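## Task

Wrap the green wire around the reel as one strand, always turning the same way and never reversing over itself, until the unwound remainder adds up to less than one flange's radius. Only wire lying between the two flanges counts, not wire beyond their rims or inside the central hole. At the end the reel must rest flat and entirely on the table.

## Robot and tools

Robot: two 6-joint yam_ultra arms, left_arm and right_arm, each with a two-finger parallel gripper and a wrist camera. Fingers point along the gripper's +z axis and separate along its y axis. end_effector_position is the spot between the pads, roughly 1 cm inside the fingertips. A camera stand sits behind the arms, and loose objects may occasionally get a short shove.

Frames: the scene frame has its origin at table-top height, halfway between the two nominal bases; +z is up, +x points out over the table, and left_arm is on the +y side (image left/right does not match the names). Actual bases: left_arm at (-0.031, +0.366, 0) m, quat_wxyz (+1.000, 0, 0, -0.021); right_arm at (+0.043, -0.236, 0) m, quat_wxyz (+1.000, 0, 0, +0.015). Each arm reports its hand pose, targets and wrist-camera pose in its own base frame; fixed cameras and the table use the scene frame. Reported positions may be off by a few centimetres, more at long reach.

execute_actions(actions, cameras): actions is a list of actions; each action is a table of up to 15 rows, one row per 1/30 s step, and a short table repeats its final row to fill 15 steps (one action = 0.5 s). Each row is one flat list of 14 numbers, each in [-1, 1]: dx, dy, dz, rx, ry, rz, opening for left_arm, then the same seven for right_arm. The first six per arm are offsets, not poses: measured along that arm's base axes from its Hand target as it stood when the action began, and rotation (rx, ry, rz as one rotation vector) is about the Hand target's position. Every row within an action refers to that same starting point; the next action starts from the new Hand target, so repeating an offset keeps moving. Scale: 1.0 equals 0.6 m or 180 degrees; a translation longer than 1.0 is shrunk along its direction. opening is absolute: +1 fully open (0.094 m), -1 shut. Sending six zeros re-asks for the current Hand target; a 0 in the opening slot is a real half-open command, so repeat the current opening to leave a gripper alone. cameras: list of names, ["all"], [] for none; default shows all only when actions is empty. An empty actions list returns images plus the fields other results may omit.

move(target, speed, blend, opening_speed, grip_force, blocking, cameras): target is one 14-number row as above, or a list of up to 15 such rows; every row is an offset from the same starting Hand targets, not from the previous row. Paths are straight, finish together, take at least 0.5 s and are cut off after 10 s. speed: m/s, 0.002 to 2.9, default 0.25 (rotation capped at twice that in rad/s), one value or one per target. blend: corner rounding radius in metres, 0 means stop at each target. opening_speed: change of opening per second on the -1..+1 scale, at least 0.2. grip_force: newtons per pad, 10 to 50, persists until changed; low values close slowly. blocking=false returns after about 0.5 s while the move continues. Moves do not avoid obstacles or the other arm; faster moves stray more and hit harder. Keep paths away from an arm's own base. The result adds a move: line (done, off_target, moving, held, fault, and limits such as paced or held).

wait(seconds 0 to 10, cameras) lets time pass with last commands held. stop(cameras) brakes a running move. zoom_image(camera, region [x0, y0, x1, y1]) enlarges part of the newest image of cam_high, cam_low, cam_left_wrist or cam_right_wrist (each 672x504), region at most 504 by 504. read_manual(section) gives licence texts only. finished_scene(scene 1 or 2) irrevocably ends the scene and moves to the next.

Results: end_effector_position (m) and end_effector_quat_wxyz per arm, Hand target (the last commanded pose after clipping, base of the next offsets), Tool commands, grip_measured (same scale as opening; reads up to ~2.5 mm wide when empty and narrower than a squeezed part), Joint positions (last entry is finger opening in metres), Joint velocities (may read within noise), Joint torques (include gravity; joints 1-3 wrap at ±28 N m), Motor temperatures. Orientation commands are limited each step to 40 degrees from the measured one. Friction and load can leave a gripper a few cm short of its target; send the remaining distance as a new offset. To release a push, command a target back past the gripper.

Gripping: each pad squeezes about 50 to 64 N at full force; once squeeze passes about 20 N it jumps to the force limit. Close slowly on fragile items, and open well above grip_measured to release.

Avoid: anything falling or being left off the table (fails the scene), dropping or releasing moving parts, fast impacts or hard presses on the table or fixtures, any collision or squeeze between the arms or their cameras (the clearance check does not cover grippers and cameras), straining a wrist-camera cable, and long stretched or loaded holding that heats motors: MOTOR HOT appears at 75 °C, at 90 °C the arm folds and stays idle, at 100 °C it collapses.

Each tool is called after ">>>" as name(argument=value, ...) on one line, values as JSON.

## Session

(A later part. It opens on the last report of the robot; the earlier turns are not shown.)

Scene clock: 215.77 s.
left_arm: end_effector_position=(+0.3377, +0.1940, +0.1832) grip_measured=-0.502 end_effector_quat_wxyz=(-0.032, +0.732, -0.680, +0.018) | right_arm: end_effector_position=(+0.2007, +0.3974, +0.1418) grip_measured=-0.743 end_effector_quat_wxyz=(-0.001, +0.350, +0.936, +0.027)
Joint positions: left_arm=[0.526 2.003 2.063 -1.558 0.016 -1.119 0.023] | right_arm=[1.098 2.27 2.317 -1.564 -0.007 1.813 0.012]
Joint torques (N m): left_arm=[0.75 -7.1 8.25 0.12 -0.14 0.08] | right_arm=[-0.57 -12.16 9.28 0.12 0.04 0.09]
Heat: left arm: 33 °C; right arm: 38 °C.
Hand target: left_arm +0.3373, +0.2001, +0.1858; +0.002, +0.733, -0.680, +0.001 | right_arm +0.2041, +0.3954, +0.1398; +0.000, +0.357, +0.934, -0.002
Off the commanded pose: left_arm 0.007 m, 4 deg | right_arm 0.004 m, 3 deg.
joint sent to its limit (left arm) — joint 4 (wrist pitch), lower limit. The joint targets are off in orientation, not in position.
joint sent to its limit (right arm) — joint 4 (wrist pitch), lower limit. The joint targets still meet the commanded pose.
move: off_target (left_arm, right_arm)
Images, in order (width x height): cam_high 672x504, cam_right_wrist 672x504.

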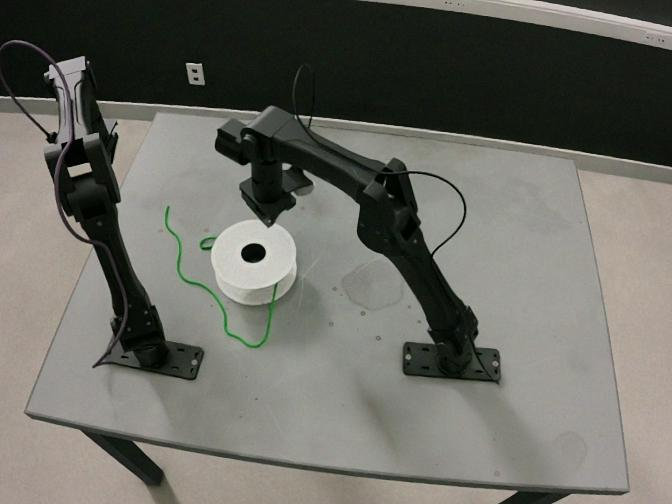

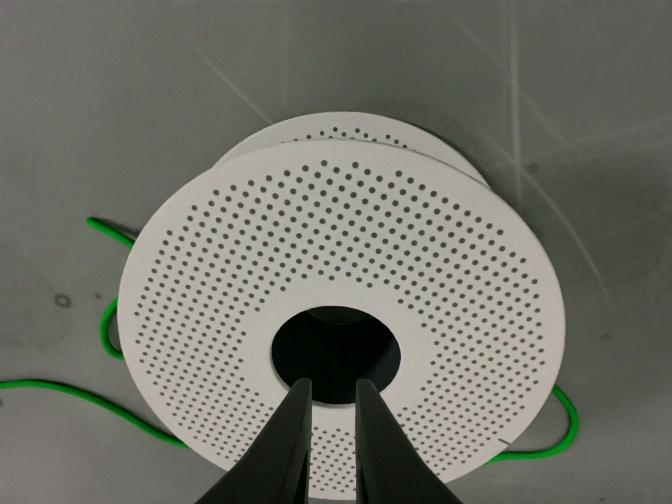

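>>> move(target=[[0,0,0,0,0,0,-0.5,-0.059,0.047,0,0,0,0,-0.745],[0,0,0,0,0,0,-0.5,-0.059,0.047,0,0,0,0,-0.745]], cameras=["cam_right_wrist"])

>>> zoom_image(camera="cam_right_wrist", region=[100, 200, 600, 504])

Scene clock: 219.53 s.
left_arm: end_effector_position=(+0.3377, +0.1940, +0.1832) grip_measured=-0.502 end_effector_quat_wxyz=(-0.032, +0.732, -0.680, +0.018) | right_arm: end_effector_position=(+0.1647, +0.4245, +0.1434) grip_measured=-0.743 end_effector_quat_wxyz=(-0.003, +0.350, +0.936, +0.039)
Joint positions: left_arm=[0.526 2.003 2.063 -1.558 0.016 -1.119 0.023] | right_arm=[1.195 2.301 2.374 -1.566 -0.007 1.91 0.012]
Joint torques (N m): left_arm=[0.73 -7.1 8.24 0.13 -0.14 0.08] | right_arm=[-0.64 -12.04 9.37 0.17 0.04 0.09]
Heat: left arm: 33 °C; right arm: 37 °C.
Hand target: left_arm +0.3373, +0.2001, +0.1858; +0.002, +0.733, -0.680, +0.001 | right_arm +0.1686, +0.4237, +0.1400; +0.000, +0.357, +0.934, -0.001
Off the commanded pose: left_arm 0.007 m, 4 deg | right_arm 0.005 m, 5 deg.
joint sent to its limit (left arm) — joint 4 (wrist pitch), lower limit. The joint targets are off in orientation, not in position.
joint sent to its limit (right arm) — joint 4 (wrist pitch), lower limit. The joint targets are off in orientation, not in position.
move: off_target (left_arm, right_arm)
Images, in order (width x height): cam_right_wrist 672x504.

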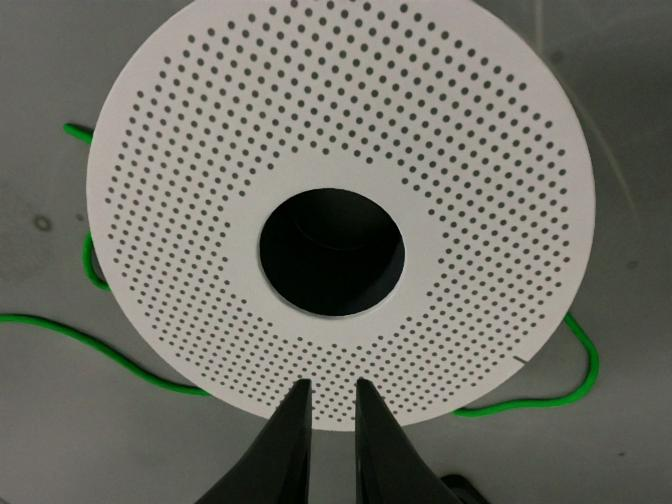

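Scaled by 1.008 from the camera's 672x504 image, which has a finer 960x720 frame.

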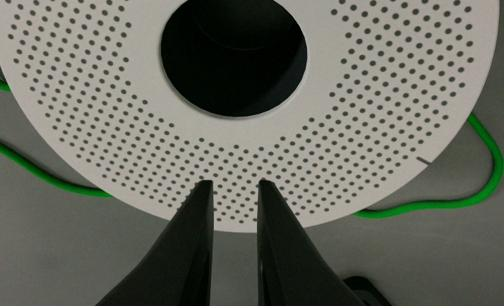

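>>> move(target=[[0,0,0,0,0,0,-0.5,0.0015,0.0047,-0.08,0,0,0,-0.745]], cameras=["cam_right_wrist"], speed=0.12)

Scene clock: 222.97 s.
left_arm: end_effector_position=(+0.3377, +0.1940, +0.1832) grip_measured=-0.502 end_effector_quat_wxyz=(-0.032, +0.732, -0.680, +0.018) | right_arm: end_effector_position=(+0.1664, +0.4281, +0.0998) grip_measured=-0.743 end_effector_quat_wxyz=(-0.004, +0.350, +0.937, +0.007)
Joint positions: left_arm=[0.526 2.003 2.063 -1.558 0.016 -1.119 0.023] | right_arm=[1.195 2.365 2.312 -1.504 -0.007 1.911 0.012]
Joint torques (N m): left_arm=[0.73 -7.09 8.24 0.12 -0.13 0.07] | right_arm=[-0.53 -13.41 6.63 0.29 0.02 0.09]
Heat: left arm: 33 °C; right arm: 37 °C.
Hand target: left_arm +0.3373, +0.2001, +0.1858; +0.002, +0.733, -0.680, +0.001 | right_arm +0.1697, +0.4265, +0.0919; +0.000, +0.357, +0.934, -0.001
Off the commanded pose: left_arm 0.007 m, 4 deg | right_arm 0.009 m, 1 deg.
joint sent to its limit (left arm) — joint 4 (wrist pitch), lower limit. The joint targets are off in orientation, not in position.
move: off_target (left_arm)
Images, in order (width x height): cam_right_wrist 672x504.

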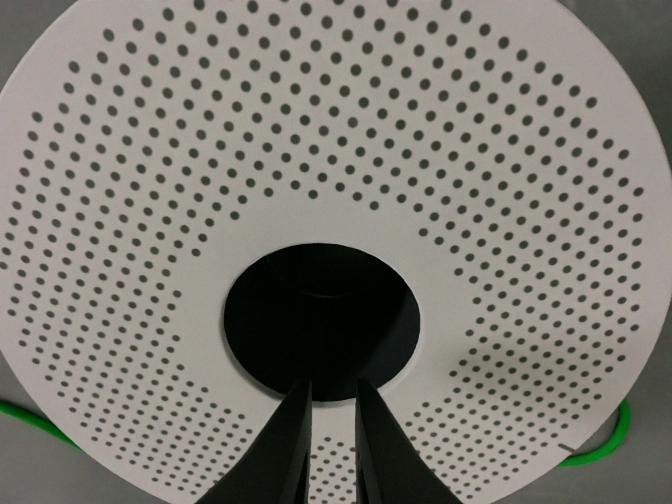

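>>> move(target=[[0,0,0,0,0,0,-0.5,0.008,0.001,-0.02,0,0,0,-0.745],[0,0,0,0,0,0,-0.5,0.008,0.001,-0.075,0,0,0,-0.745],[0,0,0,0,0,0,-0.5,0.008,0.001,-0.075,0,0,0,-0.1]], cameras=["cam_right_wrist","cam_high"], speed=0.1, opening_speed=1)

Scene clock: 287.70 s.
left_arm: end_effector_position=(+0.3377, +0.1940, +0.1832) grip_measured=-0.502 end_effector_quat_wxyz=(-0.032, +0.732, -0.680, +0.018) | right_arm: end_effector_position=(+0.1713, +0.4306, +0.0656) grip_measured=-0.116 end_effector_quat_wxyz=(-0.004, +0.355, +0.935, +0.016)
Joint positions: left_arm=[0.526 2.003 2.063 -1.558 0.016 -1.119 0.023] | right_arm=[1.187 2.339 2.128 -1.328 -0.009 1.912 0.042]
Joint torques (N m): left_arm=[0.73 -7.1 8.25 0.12 -0.13 0.07] | right_arm=[-0.65 -11.78 5.98 0.39 0.08 -0.04]
Heat: left arm: 34 °C; right arm: 36 °C.
Hand target: left_arm +0.3373, +0.2001, +0.1858; +0.002, +0.733, -0.680, +0.001 | right_arm +0.1744, +0.4271, +0.0469; +0.000, +0.357, +0.934, -0.001
Off the commanded pose: left_arm 0.007 m, 4 deg | right_arm 0.019 m, 2 deg.
joint sent to its limit (left arm) — joint 4 (wrist pitch), lower limit. The joint targets are off in orientation, not in position.
move: off_target (left_arm, right_arm)
Images, in order (width x height): cam_high 672x504, cam_right_wrist 672x504.

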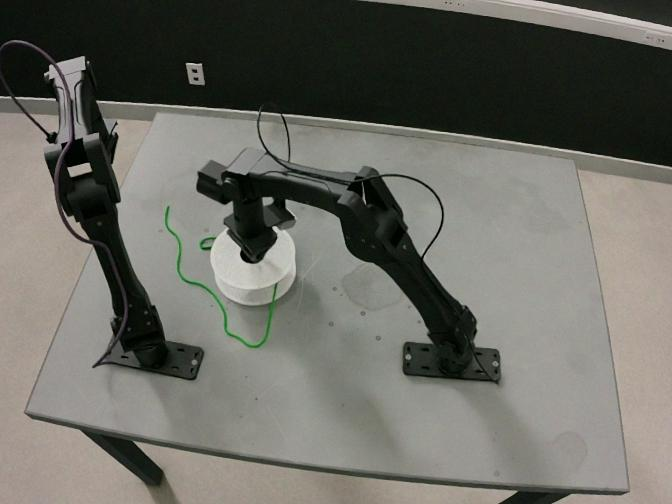

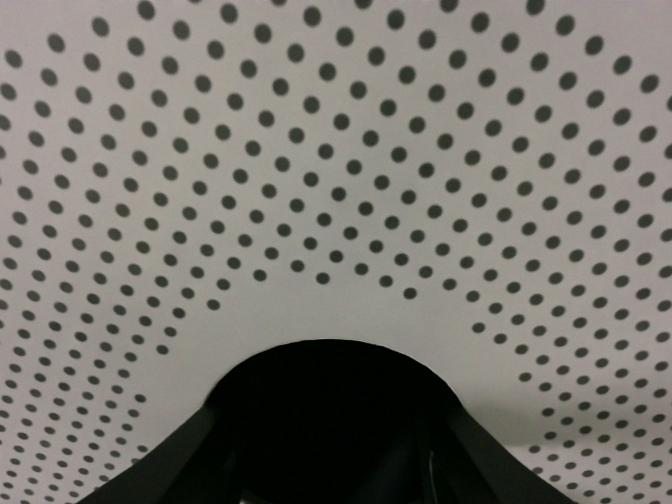

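>>> move(target=[[0,0,0,0,0,0,-0.5,0,0,0,0,0,0,-0.7],[0,0,0,0,0,0,-0.5,0,-0.003,-0.012,0,0,0,-0.745],[0,0,0,0,0,0,-0.5,0,-0.003,-0.012,0,0,0,-0.745]], cameras=["cam_right_wrist"], speed=0.1)

Scene clock: 293.17 s.
left_arm: end_effector_position=(+0.3377, +0.1940, +0.1832) grip_measured=-0.502 end_effector_quat_wxyz=(-0.032, +0.732, -0.680, +0.018) | right_arm: end_effector_position=(+0.1711, +0.4302, +0.0500) grip_measured=-0.743 end_effector_quat_wxyz=(-0.004, +0.355, +0.935, +0.011)
Joint positions: left_arm=[0.526 2.003 2.063 -1.558 0.016 -1.119 0.023] | right_arm=[1.187 2.351 2.088 -1.287 -0.009 1.912 0.012]
Joint torques (N m): left_arm=[0.73 -7.09 8.24 0.12 -0.14 0.07] | right_arm=[-0.73 -13.33 6.11 0.29 0.04 -0.03]
Heat: left arm: 35 °C; right arm: 37 °C.
Hand target: left_arm +0.3373, +0.2001, +0.1858; +0.002, +0.733, -0.680, +0.001 | right_arm +0.1744, +0.4252, +0.0397; +0.000, +0.357, +0.934, -0.002
Off the commanded pose: left_arm 0.007 m, 4 deg | right_arm 0.012 m, 1 deg.
joint sent to its limit (left arm) — joint 4 (wrist pitch), lower limit. The joint targets are off in orientation, not in position.
move: off_target (left_arm, right_arm); target 2's new opening was sent with right_arm's hand 0.012 m and 1 deg from that target
Images, in order (width x height): cam_right_wrist 672x504.

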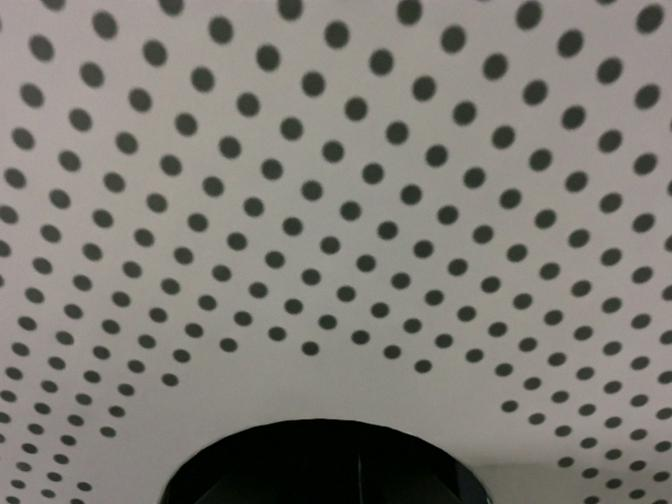

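>>> move(target=[[0,0,0,0,0,0,-0.5,0,0,0,0,0,0,-0.1],[0,0,0,0,0,0,-0.5,0.12,-0.1,0,0,0,0,-0.1]], cameras=["cam_right_wrist","cam_high","cam_left_wrist"], speed=0.08, opening_speed=1)

Scene clock: 296.40 s.
left_arm: end_effector_position=(+0.3377, +0.1940, +0.1832) grip_measured=-0.502 end_effector_quat_wxyz=(-0.032, +0.732, -0.680, +0.018) | right_arm: end_effector_position=(+0.2354, +0.3847, +0.0656) grip_measured=-0.114 end_effector_quat_wxyz=(-0.025, +0.355, +0.934, +0.035)
Joint positions: left_arm=[0.526 2.003 2.063 -1.558 0.016 -1.119 0.023] | right_arm=[0.994 2.243 1.964 -1.233 -0.065 1.721 0.042]
Joint torques (N m): left_arm=[0.73 -7.1 8.25 0.12 -0.14 0.07] | right_arm=[-1.76 -11.21 3.71 0.42 0.59 -0.21]
Heat: left arm: 35 °C; right arm: 38 °C.
Hand target: left_arm +0.3373, +0.2001, +0.1858; +0.002, +0.733, -0.680, +0.001 | right_arm +0.2463, +0.3652, +0.0397; +0.000, +0.357, +0.934, -0.002
Off the commanded pose: left_arm 0.007 m, 4 deg | right_arm 0.034 m, 5 deg.
joint sent to its limit (left arm) — joint 4 (wrist pitch), lower limit. The joint targets are off in orientation, not in position.
move: off_target (left_arm, right_arm)
Images, in order (width x height): cam_high 672x504, cam_left_wrist 672x504, cam_right_wrist 672x504.

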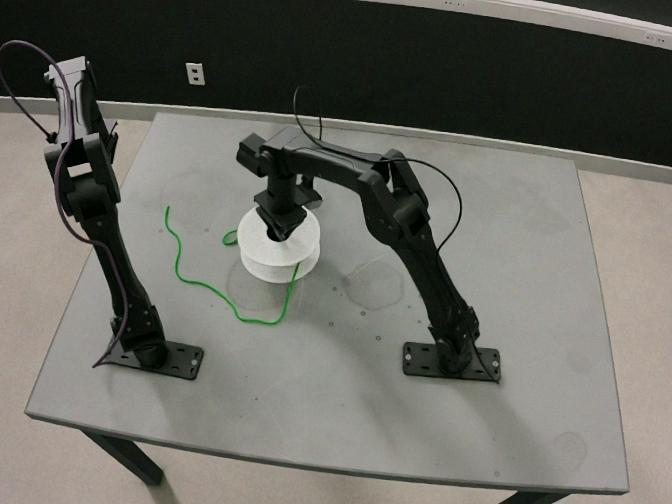

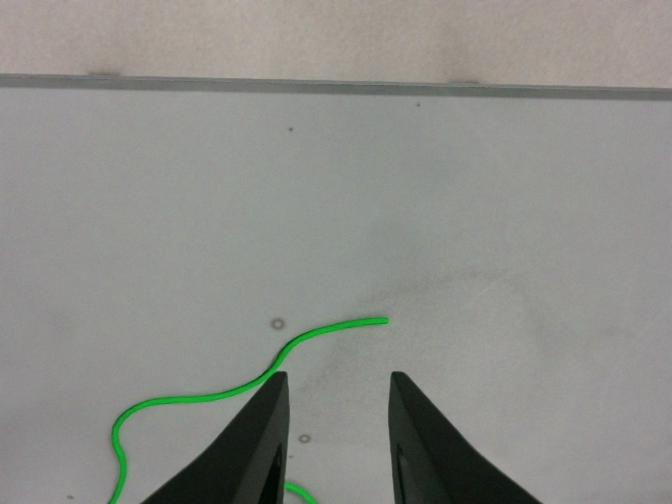

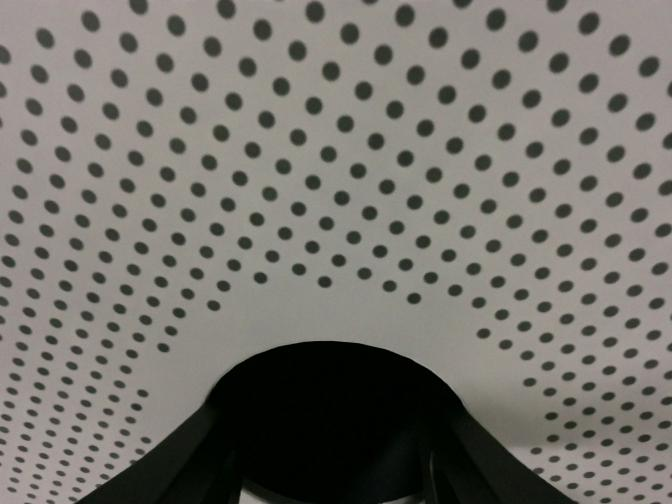

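>>> move(target=[-0.145,-0.3,-0.075,0,0,-0.52,-0.4,-0.018,0.032,0,0,0,0,-0.1], cameras=["cam_left_wrist","cam_high"])

Scene clock: 303.83 s.
left_arm: end_effector_position=(+0.2490, +0.0203, +0.1361) grip_measured=-0.402 end_effector_quat_wxyz=(-0.020, -0.013, +1.000, -0.004) | right_arm: end_effector_position=(+0.2334, +0.3863, +0.0668) grip_measured=-0.110 end_effector_quat_wxyz=(-0.010, +0.352, +0.935, +0.028)
Joint positions: left_arm=[0.081 1.525 1.301 -1.387 0.005 0.055 0.028] | right_arm=[1.013 2.254 1.989 -1.255 -0.03 1.735 0.042]
Joint torques (N m): left_arm=[-0.43 -6.42 5.2 0.2 -0.08 0.07] | right_arm=[0.53 -8.87 7.32 0.4 0.28 0.15]
Heat: left arm: 35 °C; right arm: 37 °C.
Hand target: left_arm +0.2504, +0.0201, +0.1408; -0.002, -0.006, +1.000, +0.001 | right_arm +0.2356, +0.3846, +0.0397; +0.000, +0.357, +0.934, -0.001
Off the commanded pose: left_arm 0.005 m, 2 deg | right_arm 0.027 m, 4 deg.
move: off_target (right_arm)
Images, in order (width x height): cam_high 672x504, cam_left_wrist 672x504.

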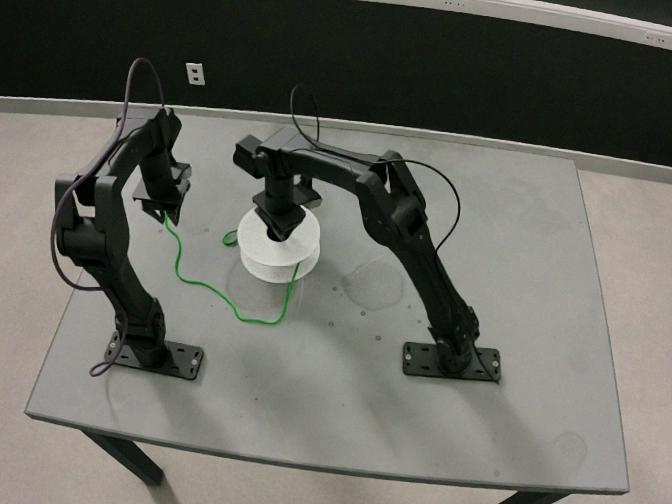

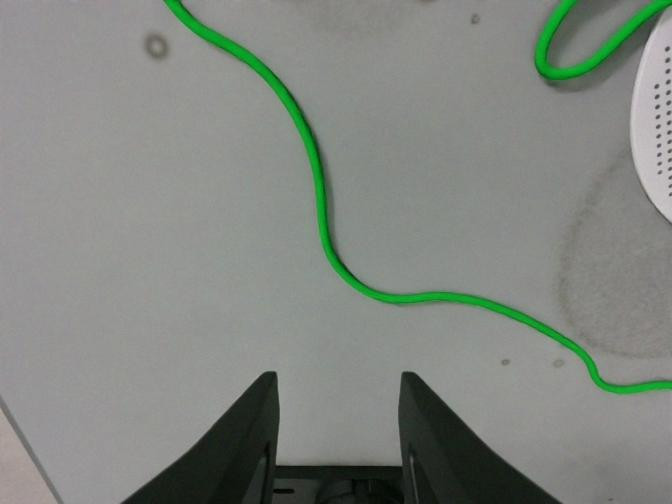

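>>> move(target=[[0.018,0.0065,-0.16,0,0,0,-0.4,0,0,0,0,0,0,-0.1],[0.018,0.0065,-0.2165,0,0,0,-0.4,0,0,0,0,0,0,-0.1],[0.018,0.0065,-0.2165,0,0,0,-1,0,0,0,0,0,0,-0.1],[0.018,0.0065,-0.12,0,0,0,-1,0,0,0,0,0,0,-0.1],[0.018,0.12,-0.12,0,0,0.5,-1,0,0,0,0,0,0,-0.1]], cameras=["all"], speed=0.15)

Scene clock: 315.37 s.
left_arm: end_effector_position=(+0.2560, +0.0874, +0.0643) grip_measured=-0.969 end_effector_quat_wxyz=(+0.008, +0.705, -0.709, +0.000) | right_arm: end_effector_position=(+0.2334, +0.3863, +0.0668) grip_measured=-0.110 end_effector_quat_wxyz=(-0.010, +0.352, +0.935, +0.028)
Joint positions: left_arm=[0.33 1.613 1.102 -1.074 0.007 -1.235 0.001] | right_arm=[1.013 2.254 1.989 -1.255 -0.03 1.735 0.042]
Joint torques (N m): left_arm=[0.72 -4.37 8.24 0.03 -0.04 -0.1] | right_arm=[0.49 -9.02 7.41 0.41 0.28 0.14]
Heat: left arm: 34 °C; right arm: 37 °C.
Hand target: left_arm +0.2611, +0.0922, +0.0688; +0.002, +0.711, -0.703, +0.001 | right_arm +0.2356, +0.3846, +0.0397; +0.000, +0.357, +0.934, -0.001
Off the commanded pose: left_arm 0.008 m, 1 deg | right_arm 0.027 m, 4 deg.
move: off_target (right_arm)

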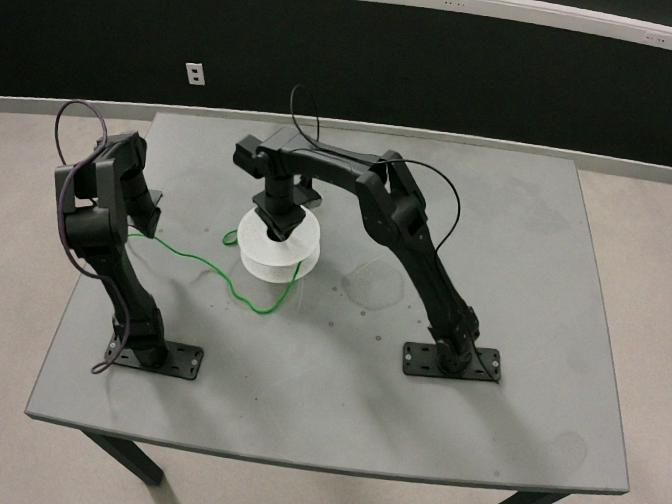

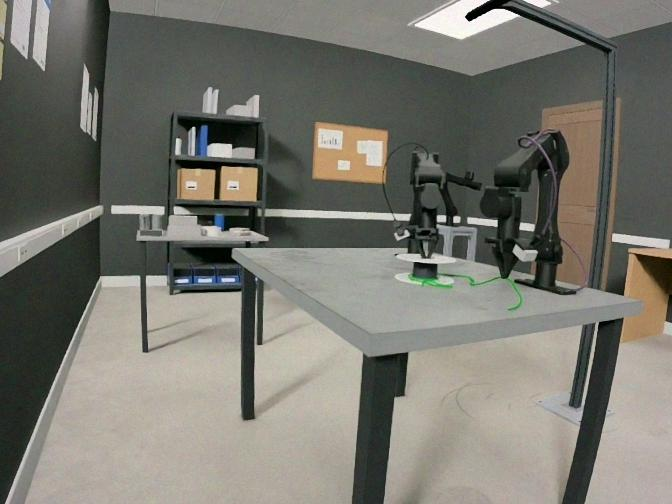

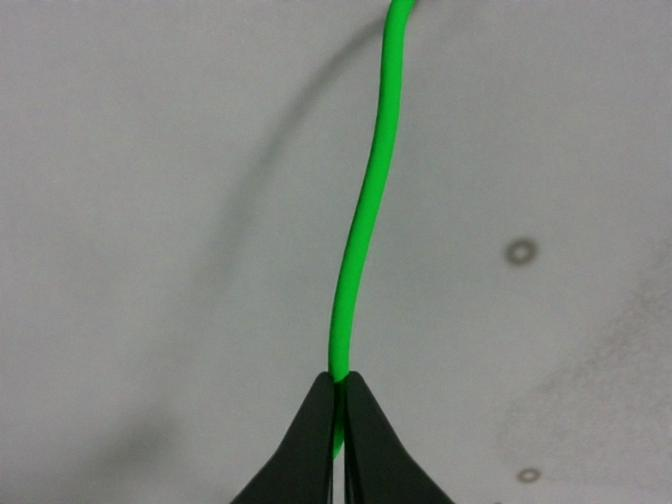

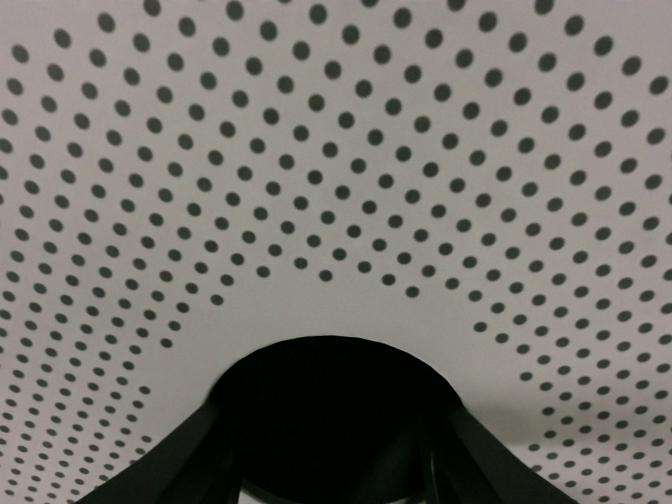

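>>> move(target=[-0.02,0.2,-0.03,0,0,0,-1,0,0,0,0,0,0,-0.1], cameras=["cam_high","cam_low","cam_left_wrist"], speed=0.1)

Scene clock: 318.27 s.
left_arm: end_effector_position=(+0.2418, +0.2029, +0.0475) grip_measured=-0.969 end_effector_quat_wxyz=(+0.018, +0.713, -0.701, +0.003) | right_arm: end_effector_position=(+0.2334, +0.3863, +0.0668) grip_measured=-0.110 end_effector_quat_wxyz=(-0.010, +0.352, +0.935, +0.028)
Joint positions: left_arm=[0.7 1.816 1.267 -1.056 0.009 -0.886 0.001] | right_arm=[1.013 2.254 1.989 -1.255 -0.03 1.735 0.042]
Joint torques (N m): left_arm=[0.27 -5.82 8.13 0.19 -0.08 0.12] | right_arm=[0.47 -8.92 7.34 0.42 0.26 0.13]
Heat: left arm: 34 °C; right arm: 37 °C.
Hand target: left_arm +0.2491, +0.2122, +0.0507; +0.002, +0.711, -0.703, +0.001 | right_arm +0.2356, +0.3846, +0.0397; +0.000, +0.357, +0.934, -0.001
Off the commanded pose: left_arm 0.012 m, 2 deg | right_arm 0.027 m, 4 deg.
move: off_target (left_arm, right_arm)
Images, in order (width x height): cam_high 672x504, cam_low 672x504, cam_left_wrist 672x504.

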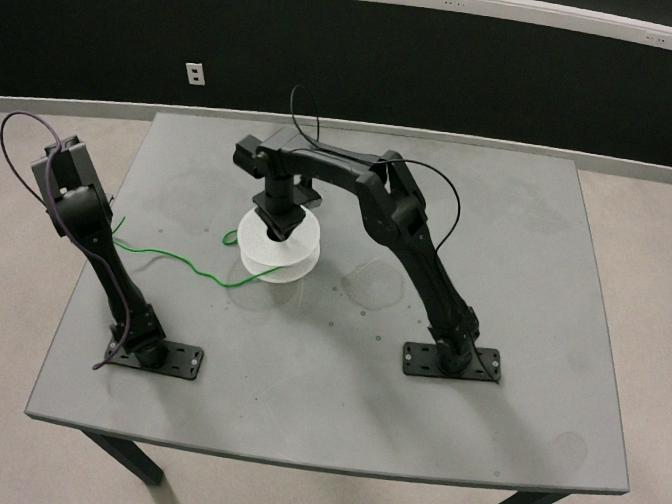

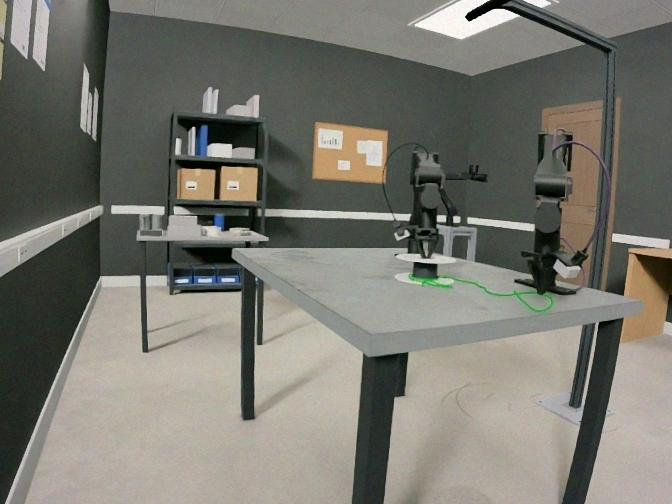

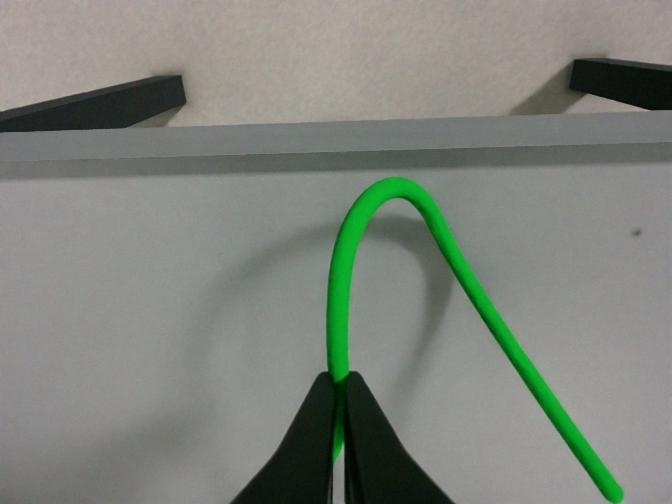

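>>> move(target=[0,0.12,0,0,0,0,-1,0,0,0,0,0,0,-0.1], cameras=["cam_high","cam_low","cam_right_wrist"], speed=0.06)

>>> zoom_image(camera="cam_high", region=[80, 180, 360, 340])

>>> zoom_image(camera="cam_low", region=[380, 230, 600, 330])

Scene clock: 320.93 s.
left_arm: end_effector_position=(+0.2478, +0.2768, +0.0478) grip_measured=-0.969 end_effector_quat_wxyz=(+0.007, +0.712, -0.703, +0.005) | right_arm: end_effector_position=(+0.2334, +0.3863, +0.0668) grip_measured=-0.110 end_effector_quat_wxyz=(-0.010, +0.352, +0.935, +0.028)
Joint positions: left_arm=[0.842 2.002 1.521 -1.104 0.009 -0.741 0.001] | right_arm=[1.013 2.254 1.989 -1.255 -0.03 1.735 0.042]
Joint torques (N m): left_arm=[0.59 -7.19 8.42 0.02 -0.08 0.07] | right_arm=[0.47 -8.91 7.35 0.42 0.25 0.15]
Heat: left arm: 34 °C; right arm: 37 °C.
Hand target: left_arm +0.2492, +0.2842, +0.0508; +0.002, +0.711, -0.703, +0.001 | right_arm +0.2356, +0.3846, +0.0397; +0.000, +0.357, +0.934, -0.001
Off the commanded pose: left_arm 0.008 m, 1 deg | right_arm 0.027 m, 4 deg.
move: off_target (right_arm)
Images, in order (width x height): cam_high 672x504, cam_low 672x504, cam_right_wrist 672x504.

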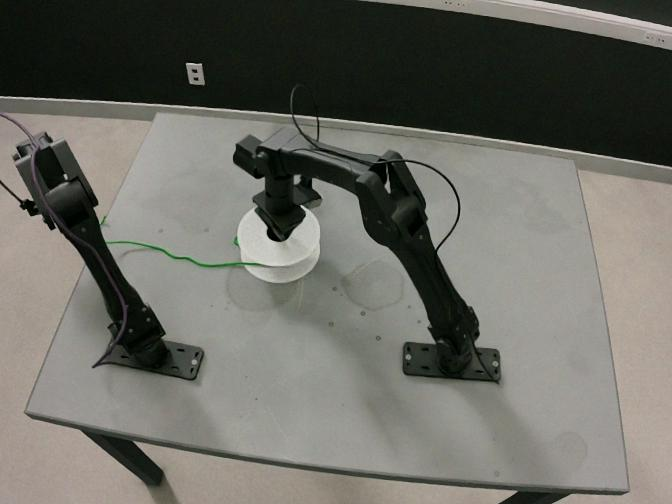

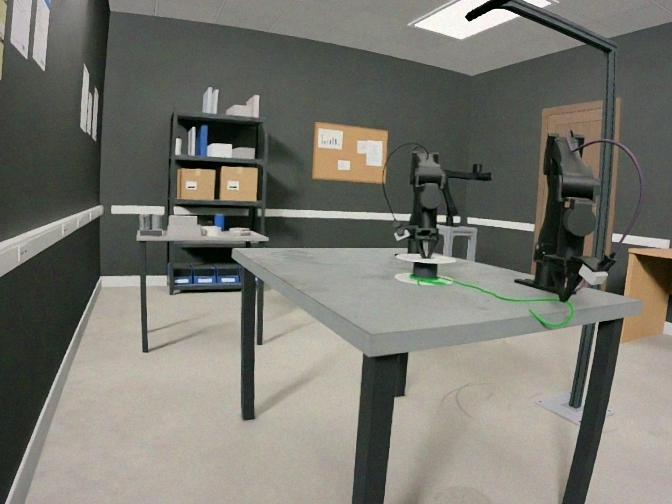

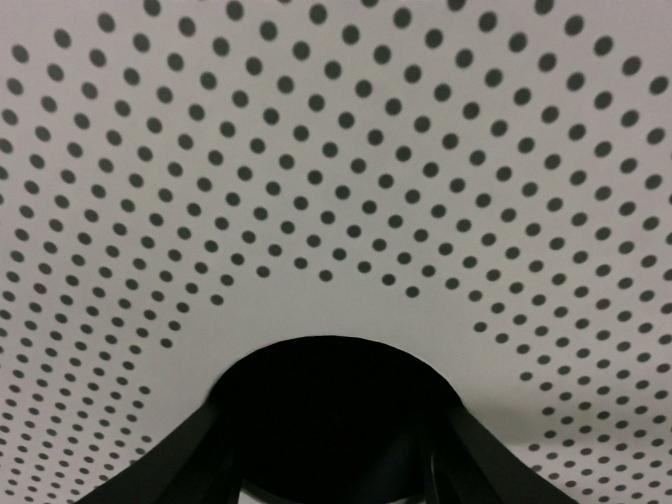

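Scaled by 1.800 from the camera's 672x504 image, which has a finer 960x720 frame.

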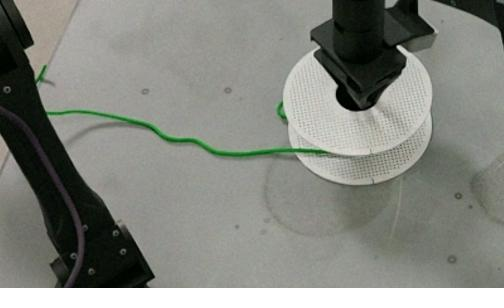

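Scaled by 2.291 from the camera's 672x504 image, which has a finer 960x720 frame.

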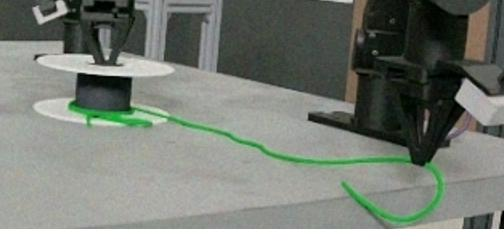

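>>> move(target=[0,0.07,0,0,0,0,-1,0,0,0,0,0,0,-0.1], cameras=["cam_high","cam_low"], speed=0.05)

>>> zoom_image(camera="cam_high", region=[200, 180, 360, 300])

>>> zoom_image(camera="cam_low", region=[380, 230, 500, 310])

Scene clock: 323.63 s.
left_arm: end_effector_position=(+0.2490, +0.3182, +0.0484) grip_measured=-0.969 end_effector_quat_wxyz=(+0.007, +0.711, -0.703, +0.005) | right_arm: end_effector_position=(+0.2334, +0.3863, +0.0668) grip_measured=-0.110 end_effector_quat_wxyz=(-0.010, +0.352, +0.935, +0.028)
Joint positions: left_arm=[0.908 2.128 1.713 -1.171 0.009 -0.674 0.001] | right_arm=[1.013 2.254 1.989 -1.255 -0.03 1.735 0.042]
Joint torques (N m): left_arm=[0.8 -8.03 8.59 0.03 -0.08 0.03] | right_arm=[0.51 -8.87 7.38 0.42 0.27 0.16]
Heat: left arm: 34 °C; right arm: 37 °C.
Hand target: left_arm +0.2492, +0.3262, +0.0507; +0.002, +0.711, -0.703, +0.001 | right_arm +0.2356, +0.3846, +0.0397; +0.000, +0.357, +0.934, -0.001
Off the commanded pose: left_arm 0.008 m, 1 deg | right_arm 0.027 m, 4 deg.
move: off_target (right_arm)
Images, in order (width x height): cam_high 672x504, cam_low 672x504.

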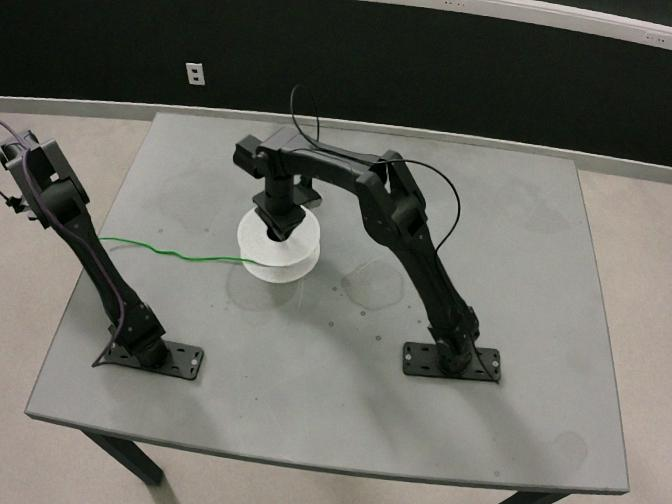

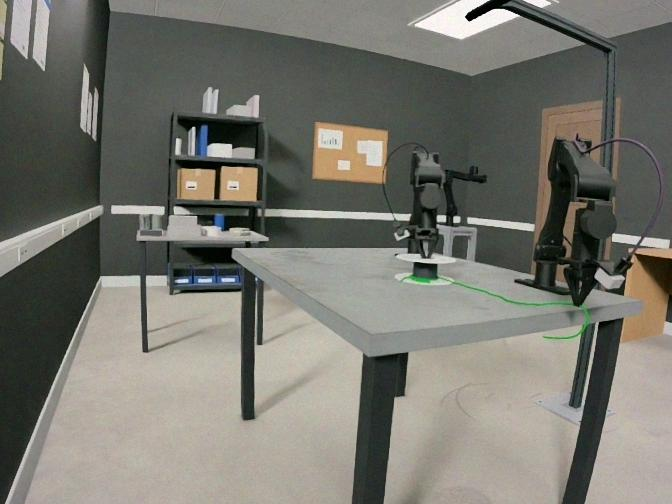

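Scaled by 3.150 from the camera's 672x504 image, which has a finer 960x720 frame.

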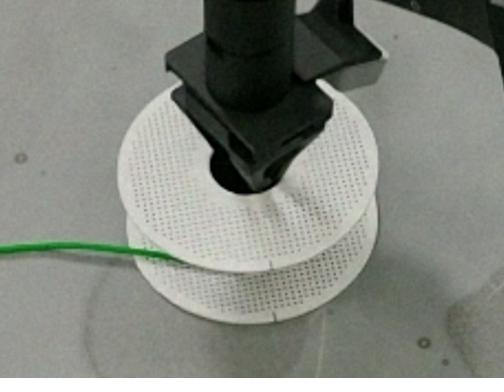

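Scaled by 4.200 from the camera's 672x504 image, which has a finer 960x720 frame.

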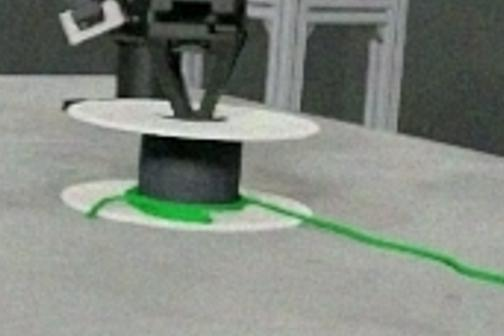

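>>> zoom_image(camera="cam_low", region=[390, 250, 465, 295])

Scaled by 6.720 from the camera's 672x504 image, which has a finer 960x720 frame.

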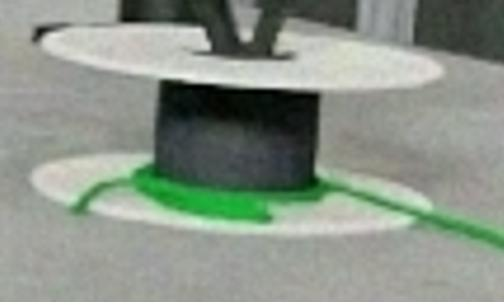

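>>> move(target=[[0,0,0,0,0,0,-1,0,0,0,0,0,0,-0.745],[0,0,0,0,0,0,-1,0,0,0.12,0,0,0,-0.745],[0,0,0,0,0,0,-1,0.02,-0.15,0.15,0,0,0,-0.745]], cameras=["cam_right_wrist","cam_high","cam_low"], speed=0.15)

>>> zoom_image(camera="cam_low", region=[390, 250, 465, 295])

Scene clock: 345.80 s.
left_arm: end_effector_position=(+0.2490, +0.3182, +0.0484) grip_measured=-0.969 end_effector_quat_wxyz=(+0.007, +0.711, -0.703, +0.005) | right_arm: end_effector_position=(+0.2467, +0.2975, +0.1244) grip_measured=-0.743 end_effector_quat_wxyz=(-0.010, +0.360, +0.933, -0.008)
Joint positions: left_arm=[0.908 2.128 1.713 -1.171 0.009 -0.673 0.001] | right_arm=[0.87 2.045 1.889 -1.436 -0.013 1.607 0.012]
Joint torques (N m): left_arm=[0.73 -8.03 8.5 0.03 -0.09 0.07] | right_arm=[-0.03 -14.02 5.85 0.19 0.1 -0.1]
Heat: left arm: 36 °C; right arm: 36 °C.
Hand target: left_arm +0.2491, +0.3261, +0.0507; +0.002, +0.711, -0.703, +0.001 | right_arm +0.2476, +0.2945, +0.1298; +0.000, +0.357, +0.934, -0.001
Off the commanded pose: left_arm 0.008 m, 1 deg | right_arm 0.006 m, 1 deg.
move: done
Images, in order (width x height): cam_high 672x504, cam_low 672x504, cam_right_wrist 672x504.

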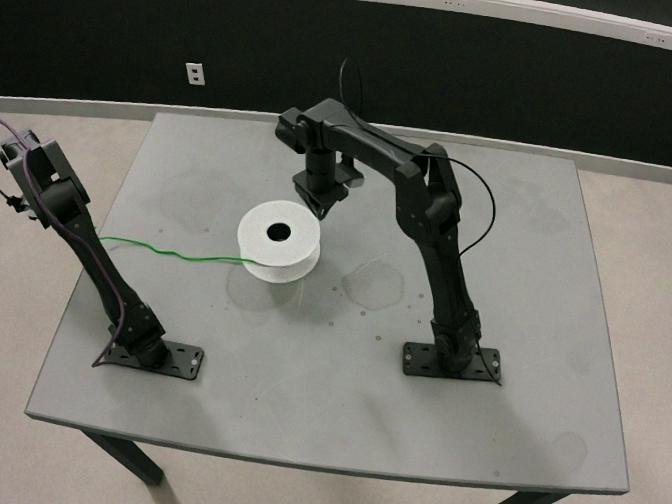

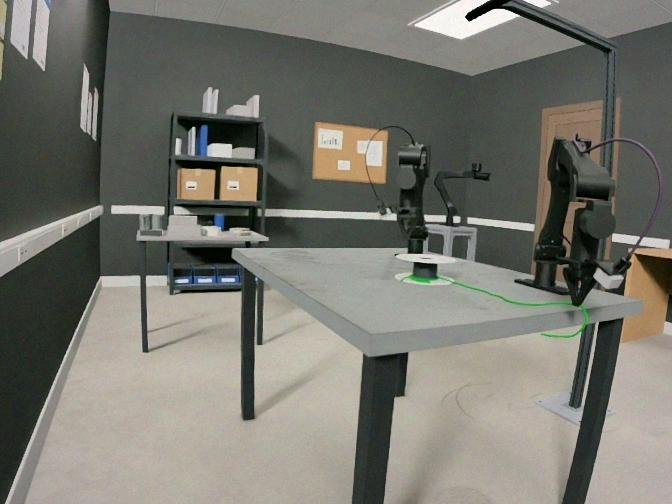

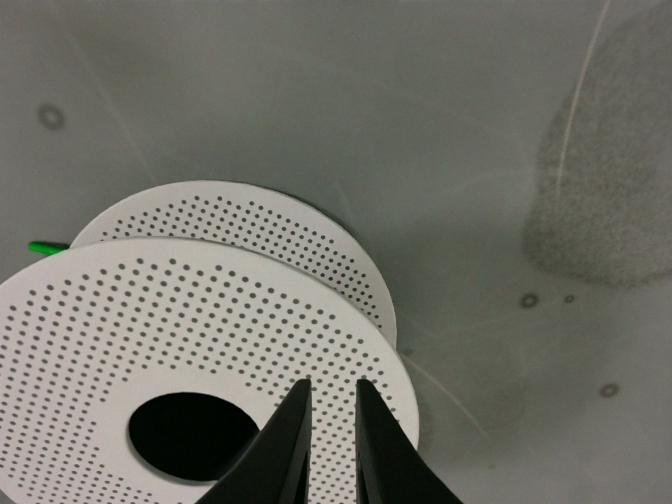

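Scaled by 6.720 from the camera's 672x504 image, which has a finer 960x720 frame.

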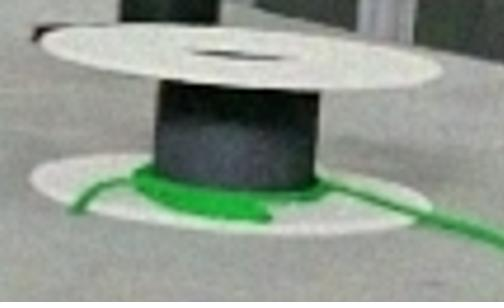

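>>> move(target=[[0,0,0,0,0,0,-1,-0.02,0.148,0,0,0,0,-0.745],[0,0,0,0,0,0,-1,-0.02,0.148,-0.15,0,0,0,-0.745],[0,0,0,0,0,0,-1,-0.02,0.148,-0.15,0,0,0,-0.1],[0,0.14,0,0,0,0,-1,-0.02,0.148,-0.15,0,0,0,-0.1]], cameras=["cam_low","cam_high","cam_left_wrist"], speed=[0.2,0.15,0.1,0.06], opening_speed=1)

>>> zoom_image(camera="cam_low", region=[390, 250, 465, 295])

Scene clock: 354.27 s.
left_arm: end_effector_position=(+0.2513, +0.4035, +0.0504) grip_measured=-0.969 end_effector_quat_wxyz=(+0.005, +0.711, -0.703, +0.006) | right_arm: end_effector_position=(+0.2328, +0.3871, +0.0643) grip_measured=-0.121 end_effector_quat_wxyz=(-0.002, +0.352, +0.936, +0.021)
Joint positions: left_arm=[1.015 2.473 2.306 -1.416 0.009 -0.567 0.001] | right_arm=[1.022 2.269 2.005 -1.267 -0.012 1.743 0.041]
Joint torques (N m): left_arm=[0.75 -9.88 8.61 0.01 -0.13 0.08] | right_arm=[-0.53 -10.33 5.71 0.53 0.08 0.04]
Heat: left arm: 36 °C; right arm: 37 °C.
Hand target: left_arm +0.2491, +0.4103, +0.0508; +0.002, +0.711, -0.703, +0.001 | right_arm +0.2356, +0.3832, +0.0398; +0.000, +0.357, +0.934, -0.002
Off the commanded pose: left_arm 0.007 m, 1 deg | right_arm 0.025 m, 3 deg.
move: off_target (right_arm)
Images, in order (width x height): cam_high 672x504, cam_low 672x504, cam_left_wrist 672x504.

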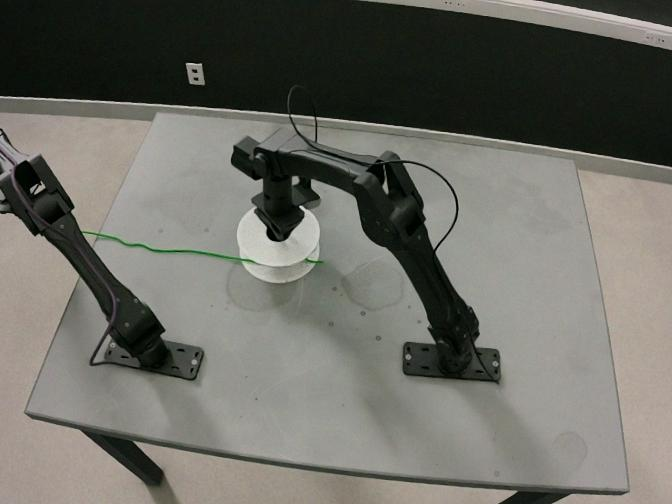

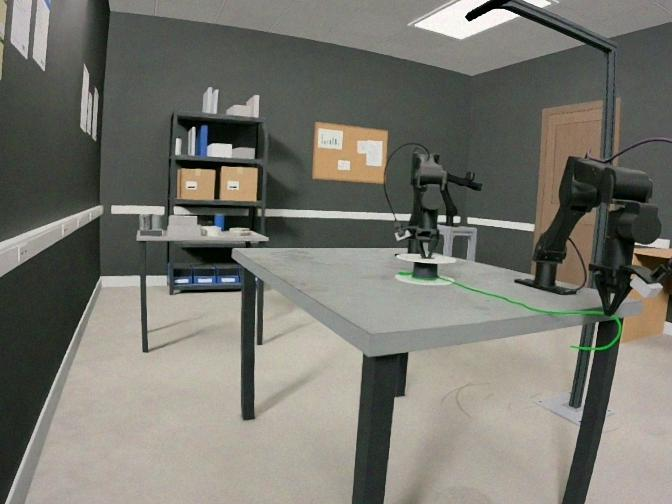

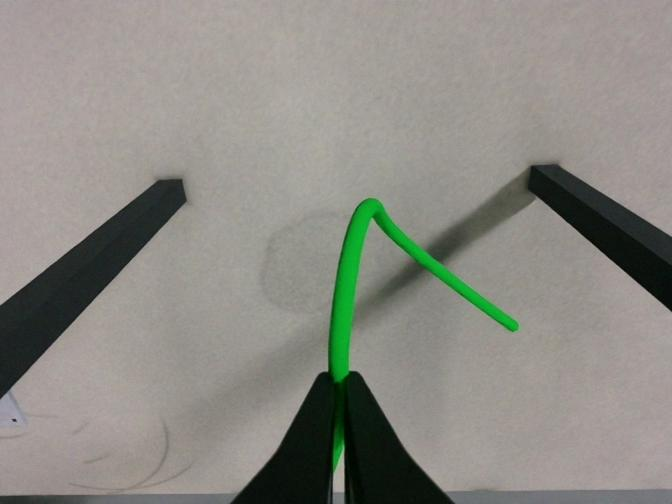

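Scaled by 6.720 from the camera's 672x504 image, which has a finer 960x720 frame.

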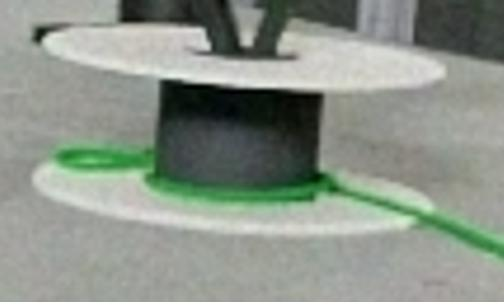

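>>> move(target=[[0,0,0,0,0,0,-1,0,0,0,0,0,0,-0.745],[0,0,0,0,0,0,-1,0,0,0.12,0,0,0,-0.745],[0,0,0,0,0,0,-1,-0.08,-0.33,0.2,0,0,0,-0.4]], cameras=["cam_right_wrist","cam_high"], speed=0.15)

>>> zoom_image(camera="cam_high", region=[200, 180, 360, 300])

Scene clock: 360.47 s.
left_arm: end_effector_position=(+0.2512, +0.4034, +0.0504) grip_measured=-0.969 end_effector_quat_wxyz=(+0.005, +0.711, -0.703, +0.006) | right_arm: end_effector_position=(+0.1909, +0.1932, +0.1598) grip_measured=-0.402 end_effector_quat_wxyz=(-0.003, +0.358, +0.934, +0.008)
Joint positions: left_arm=[1.015 2.473 2.306 -1.417 0.009 -0.567 0.001] | right_arm=[0.78 1.564 1.434 -1.429 -0.012 1.513 0.028]
Joint torques (N m): left_arm=[0.73 -9.88 8.59 0.04 -0.09 0.07] | right_arm=[-0.46 -8.55 5.9 0.1 0.1 -0.07]
Heat: left arm: 35 °C; right arm: 37 °C.
Hand target: left_arm +0.2491, +0.4102, +0.0508; +0.002, +0.711, -0.703, +0.001 | right_arm +0.1875, +0.1853, +0.1597; +0.000, +0.357, +0.934, -0.001
Off the commanded pose: left_arm 0.007 m, 1 deg | right_arm 0.009 m, 1 deg.
move: done
Images, in order (width x height): cam_high 672x504, cam_right_wrist 672x504.

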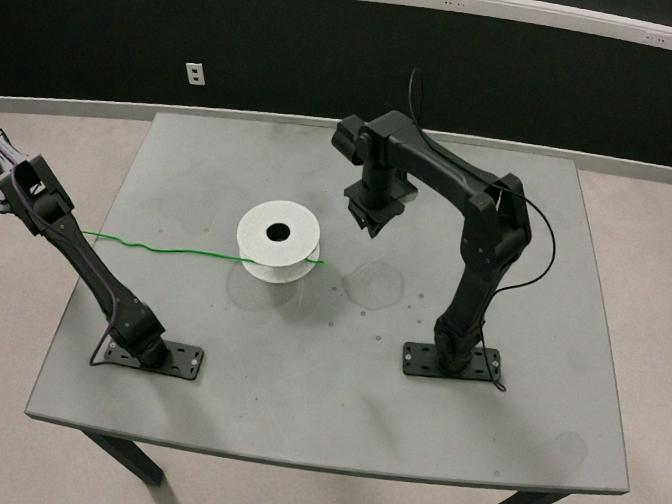

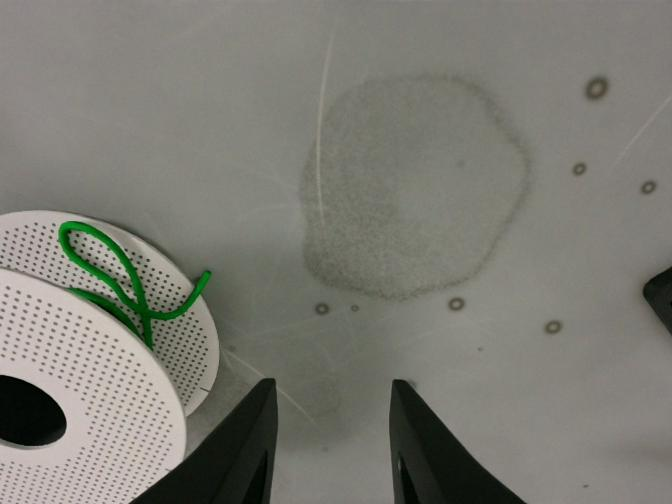

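Scaled by 3.150 from the camera's 672x504 image, which has a finer 960x720 frame.

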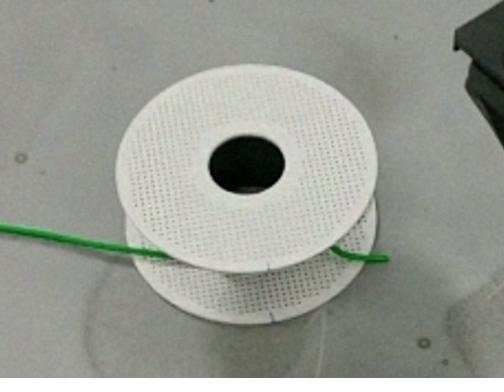

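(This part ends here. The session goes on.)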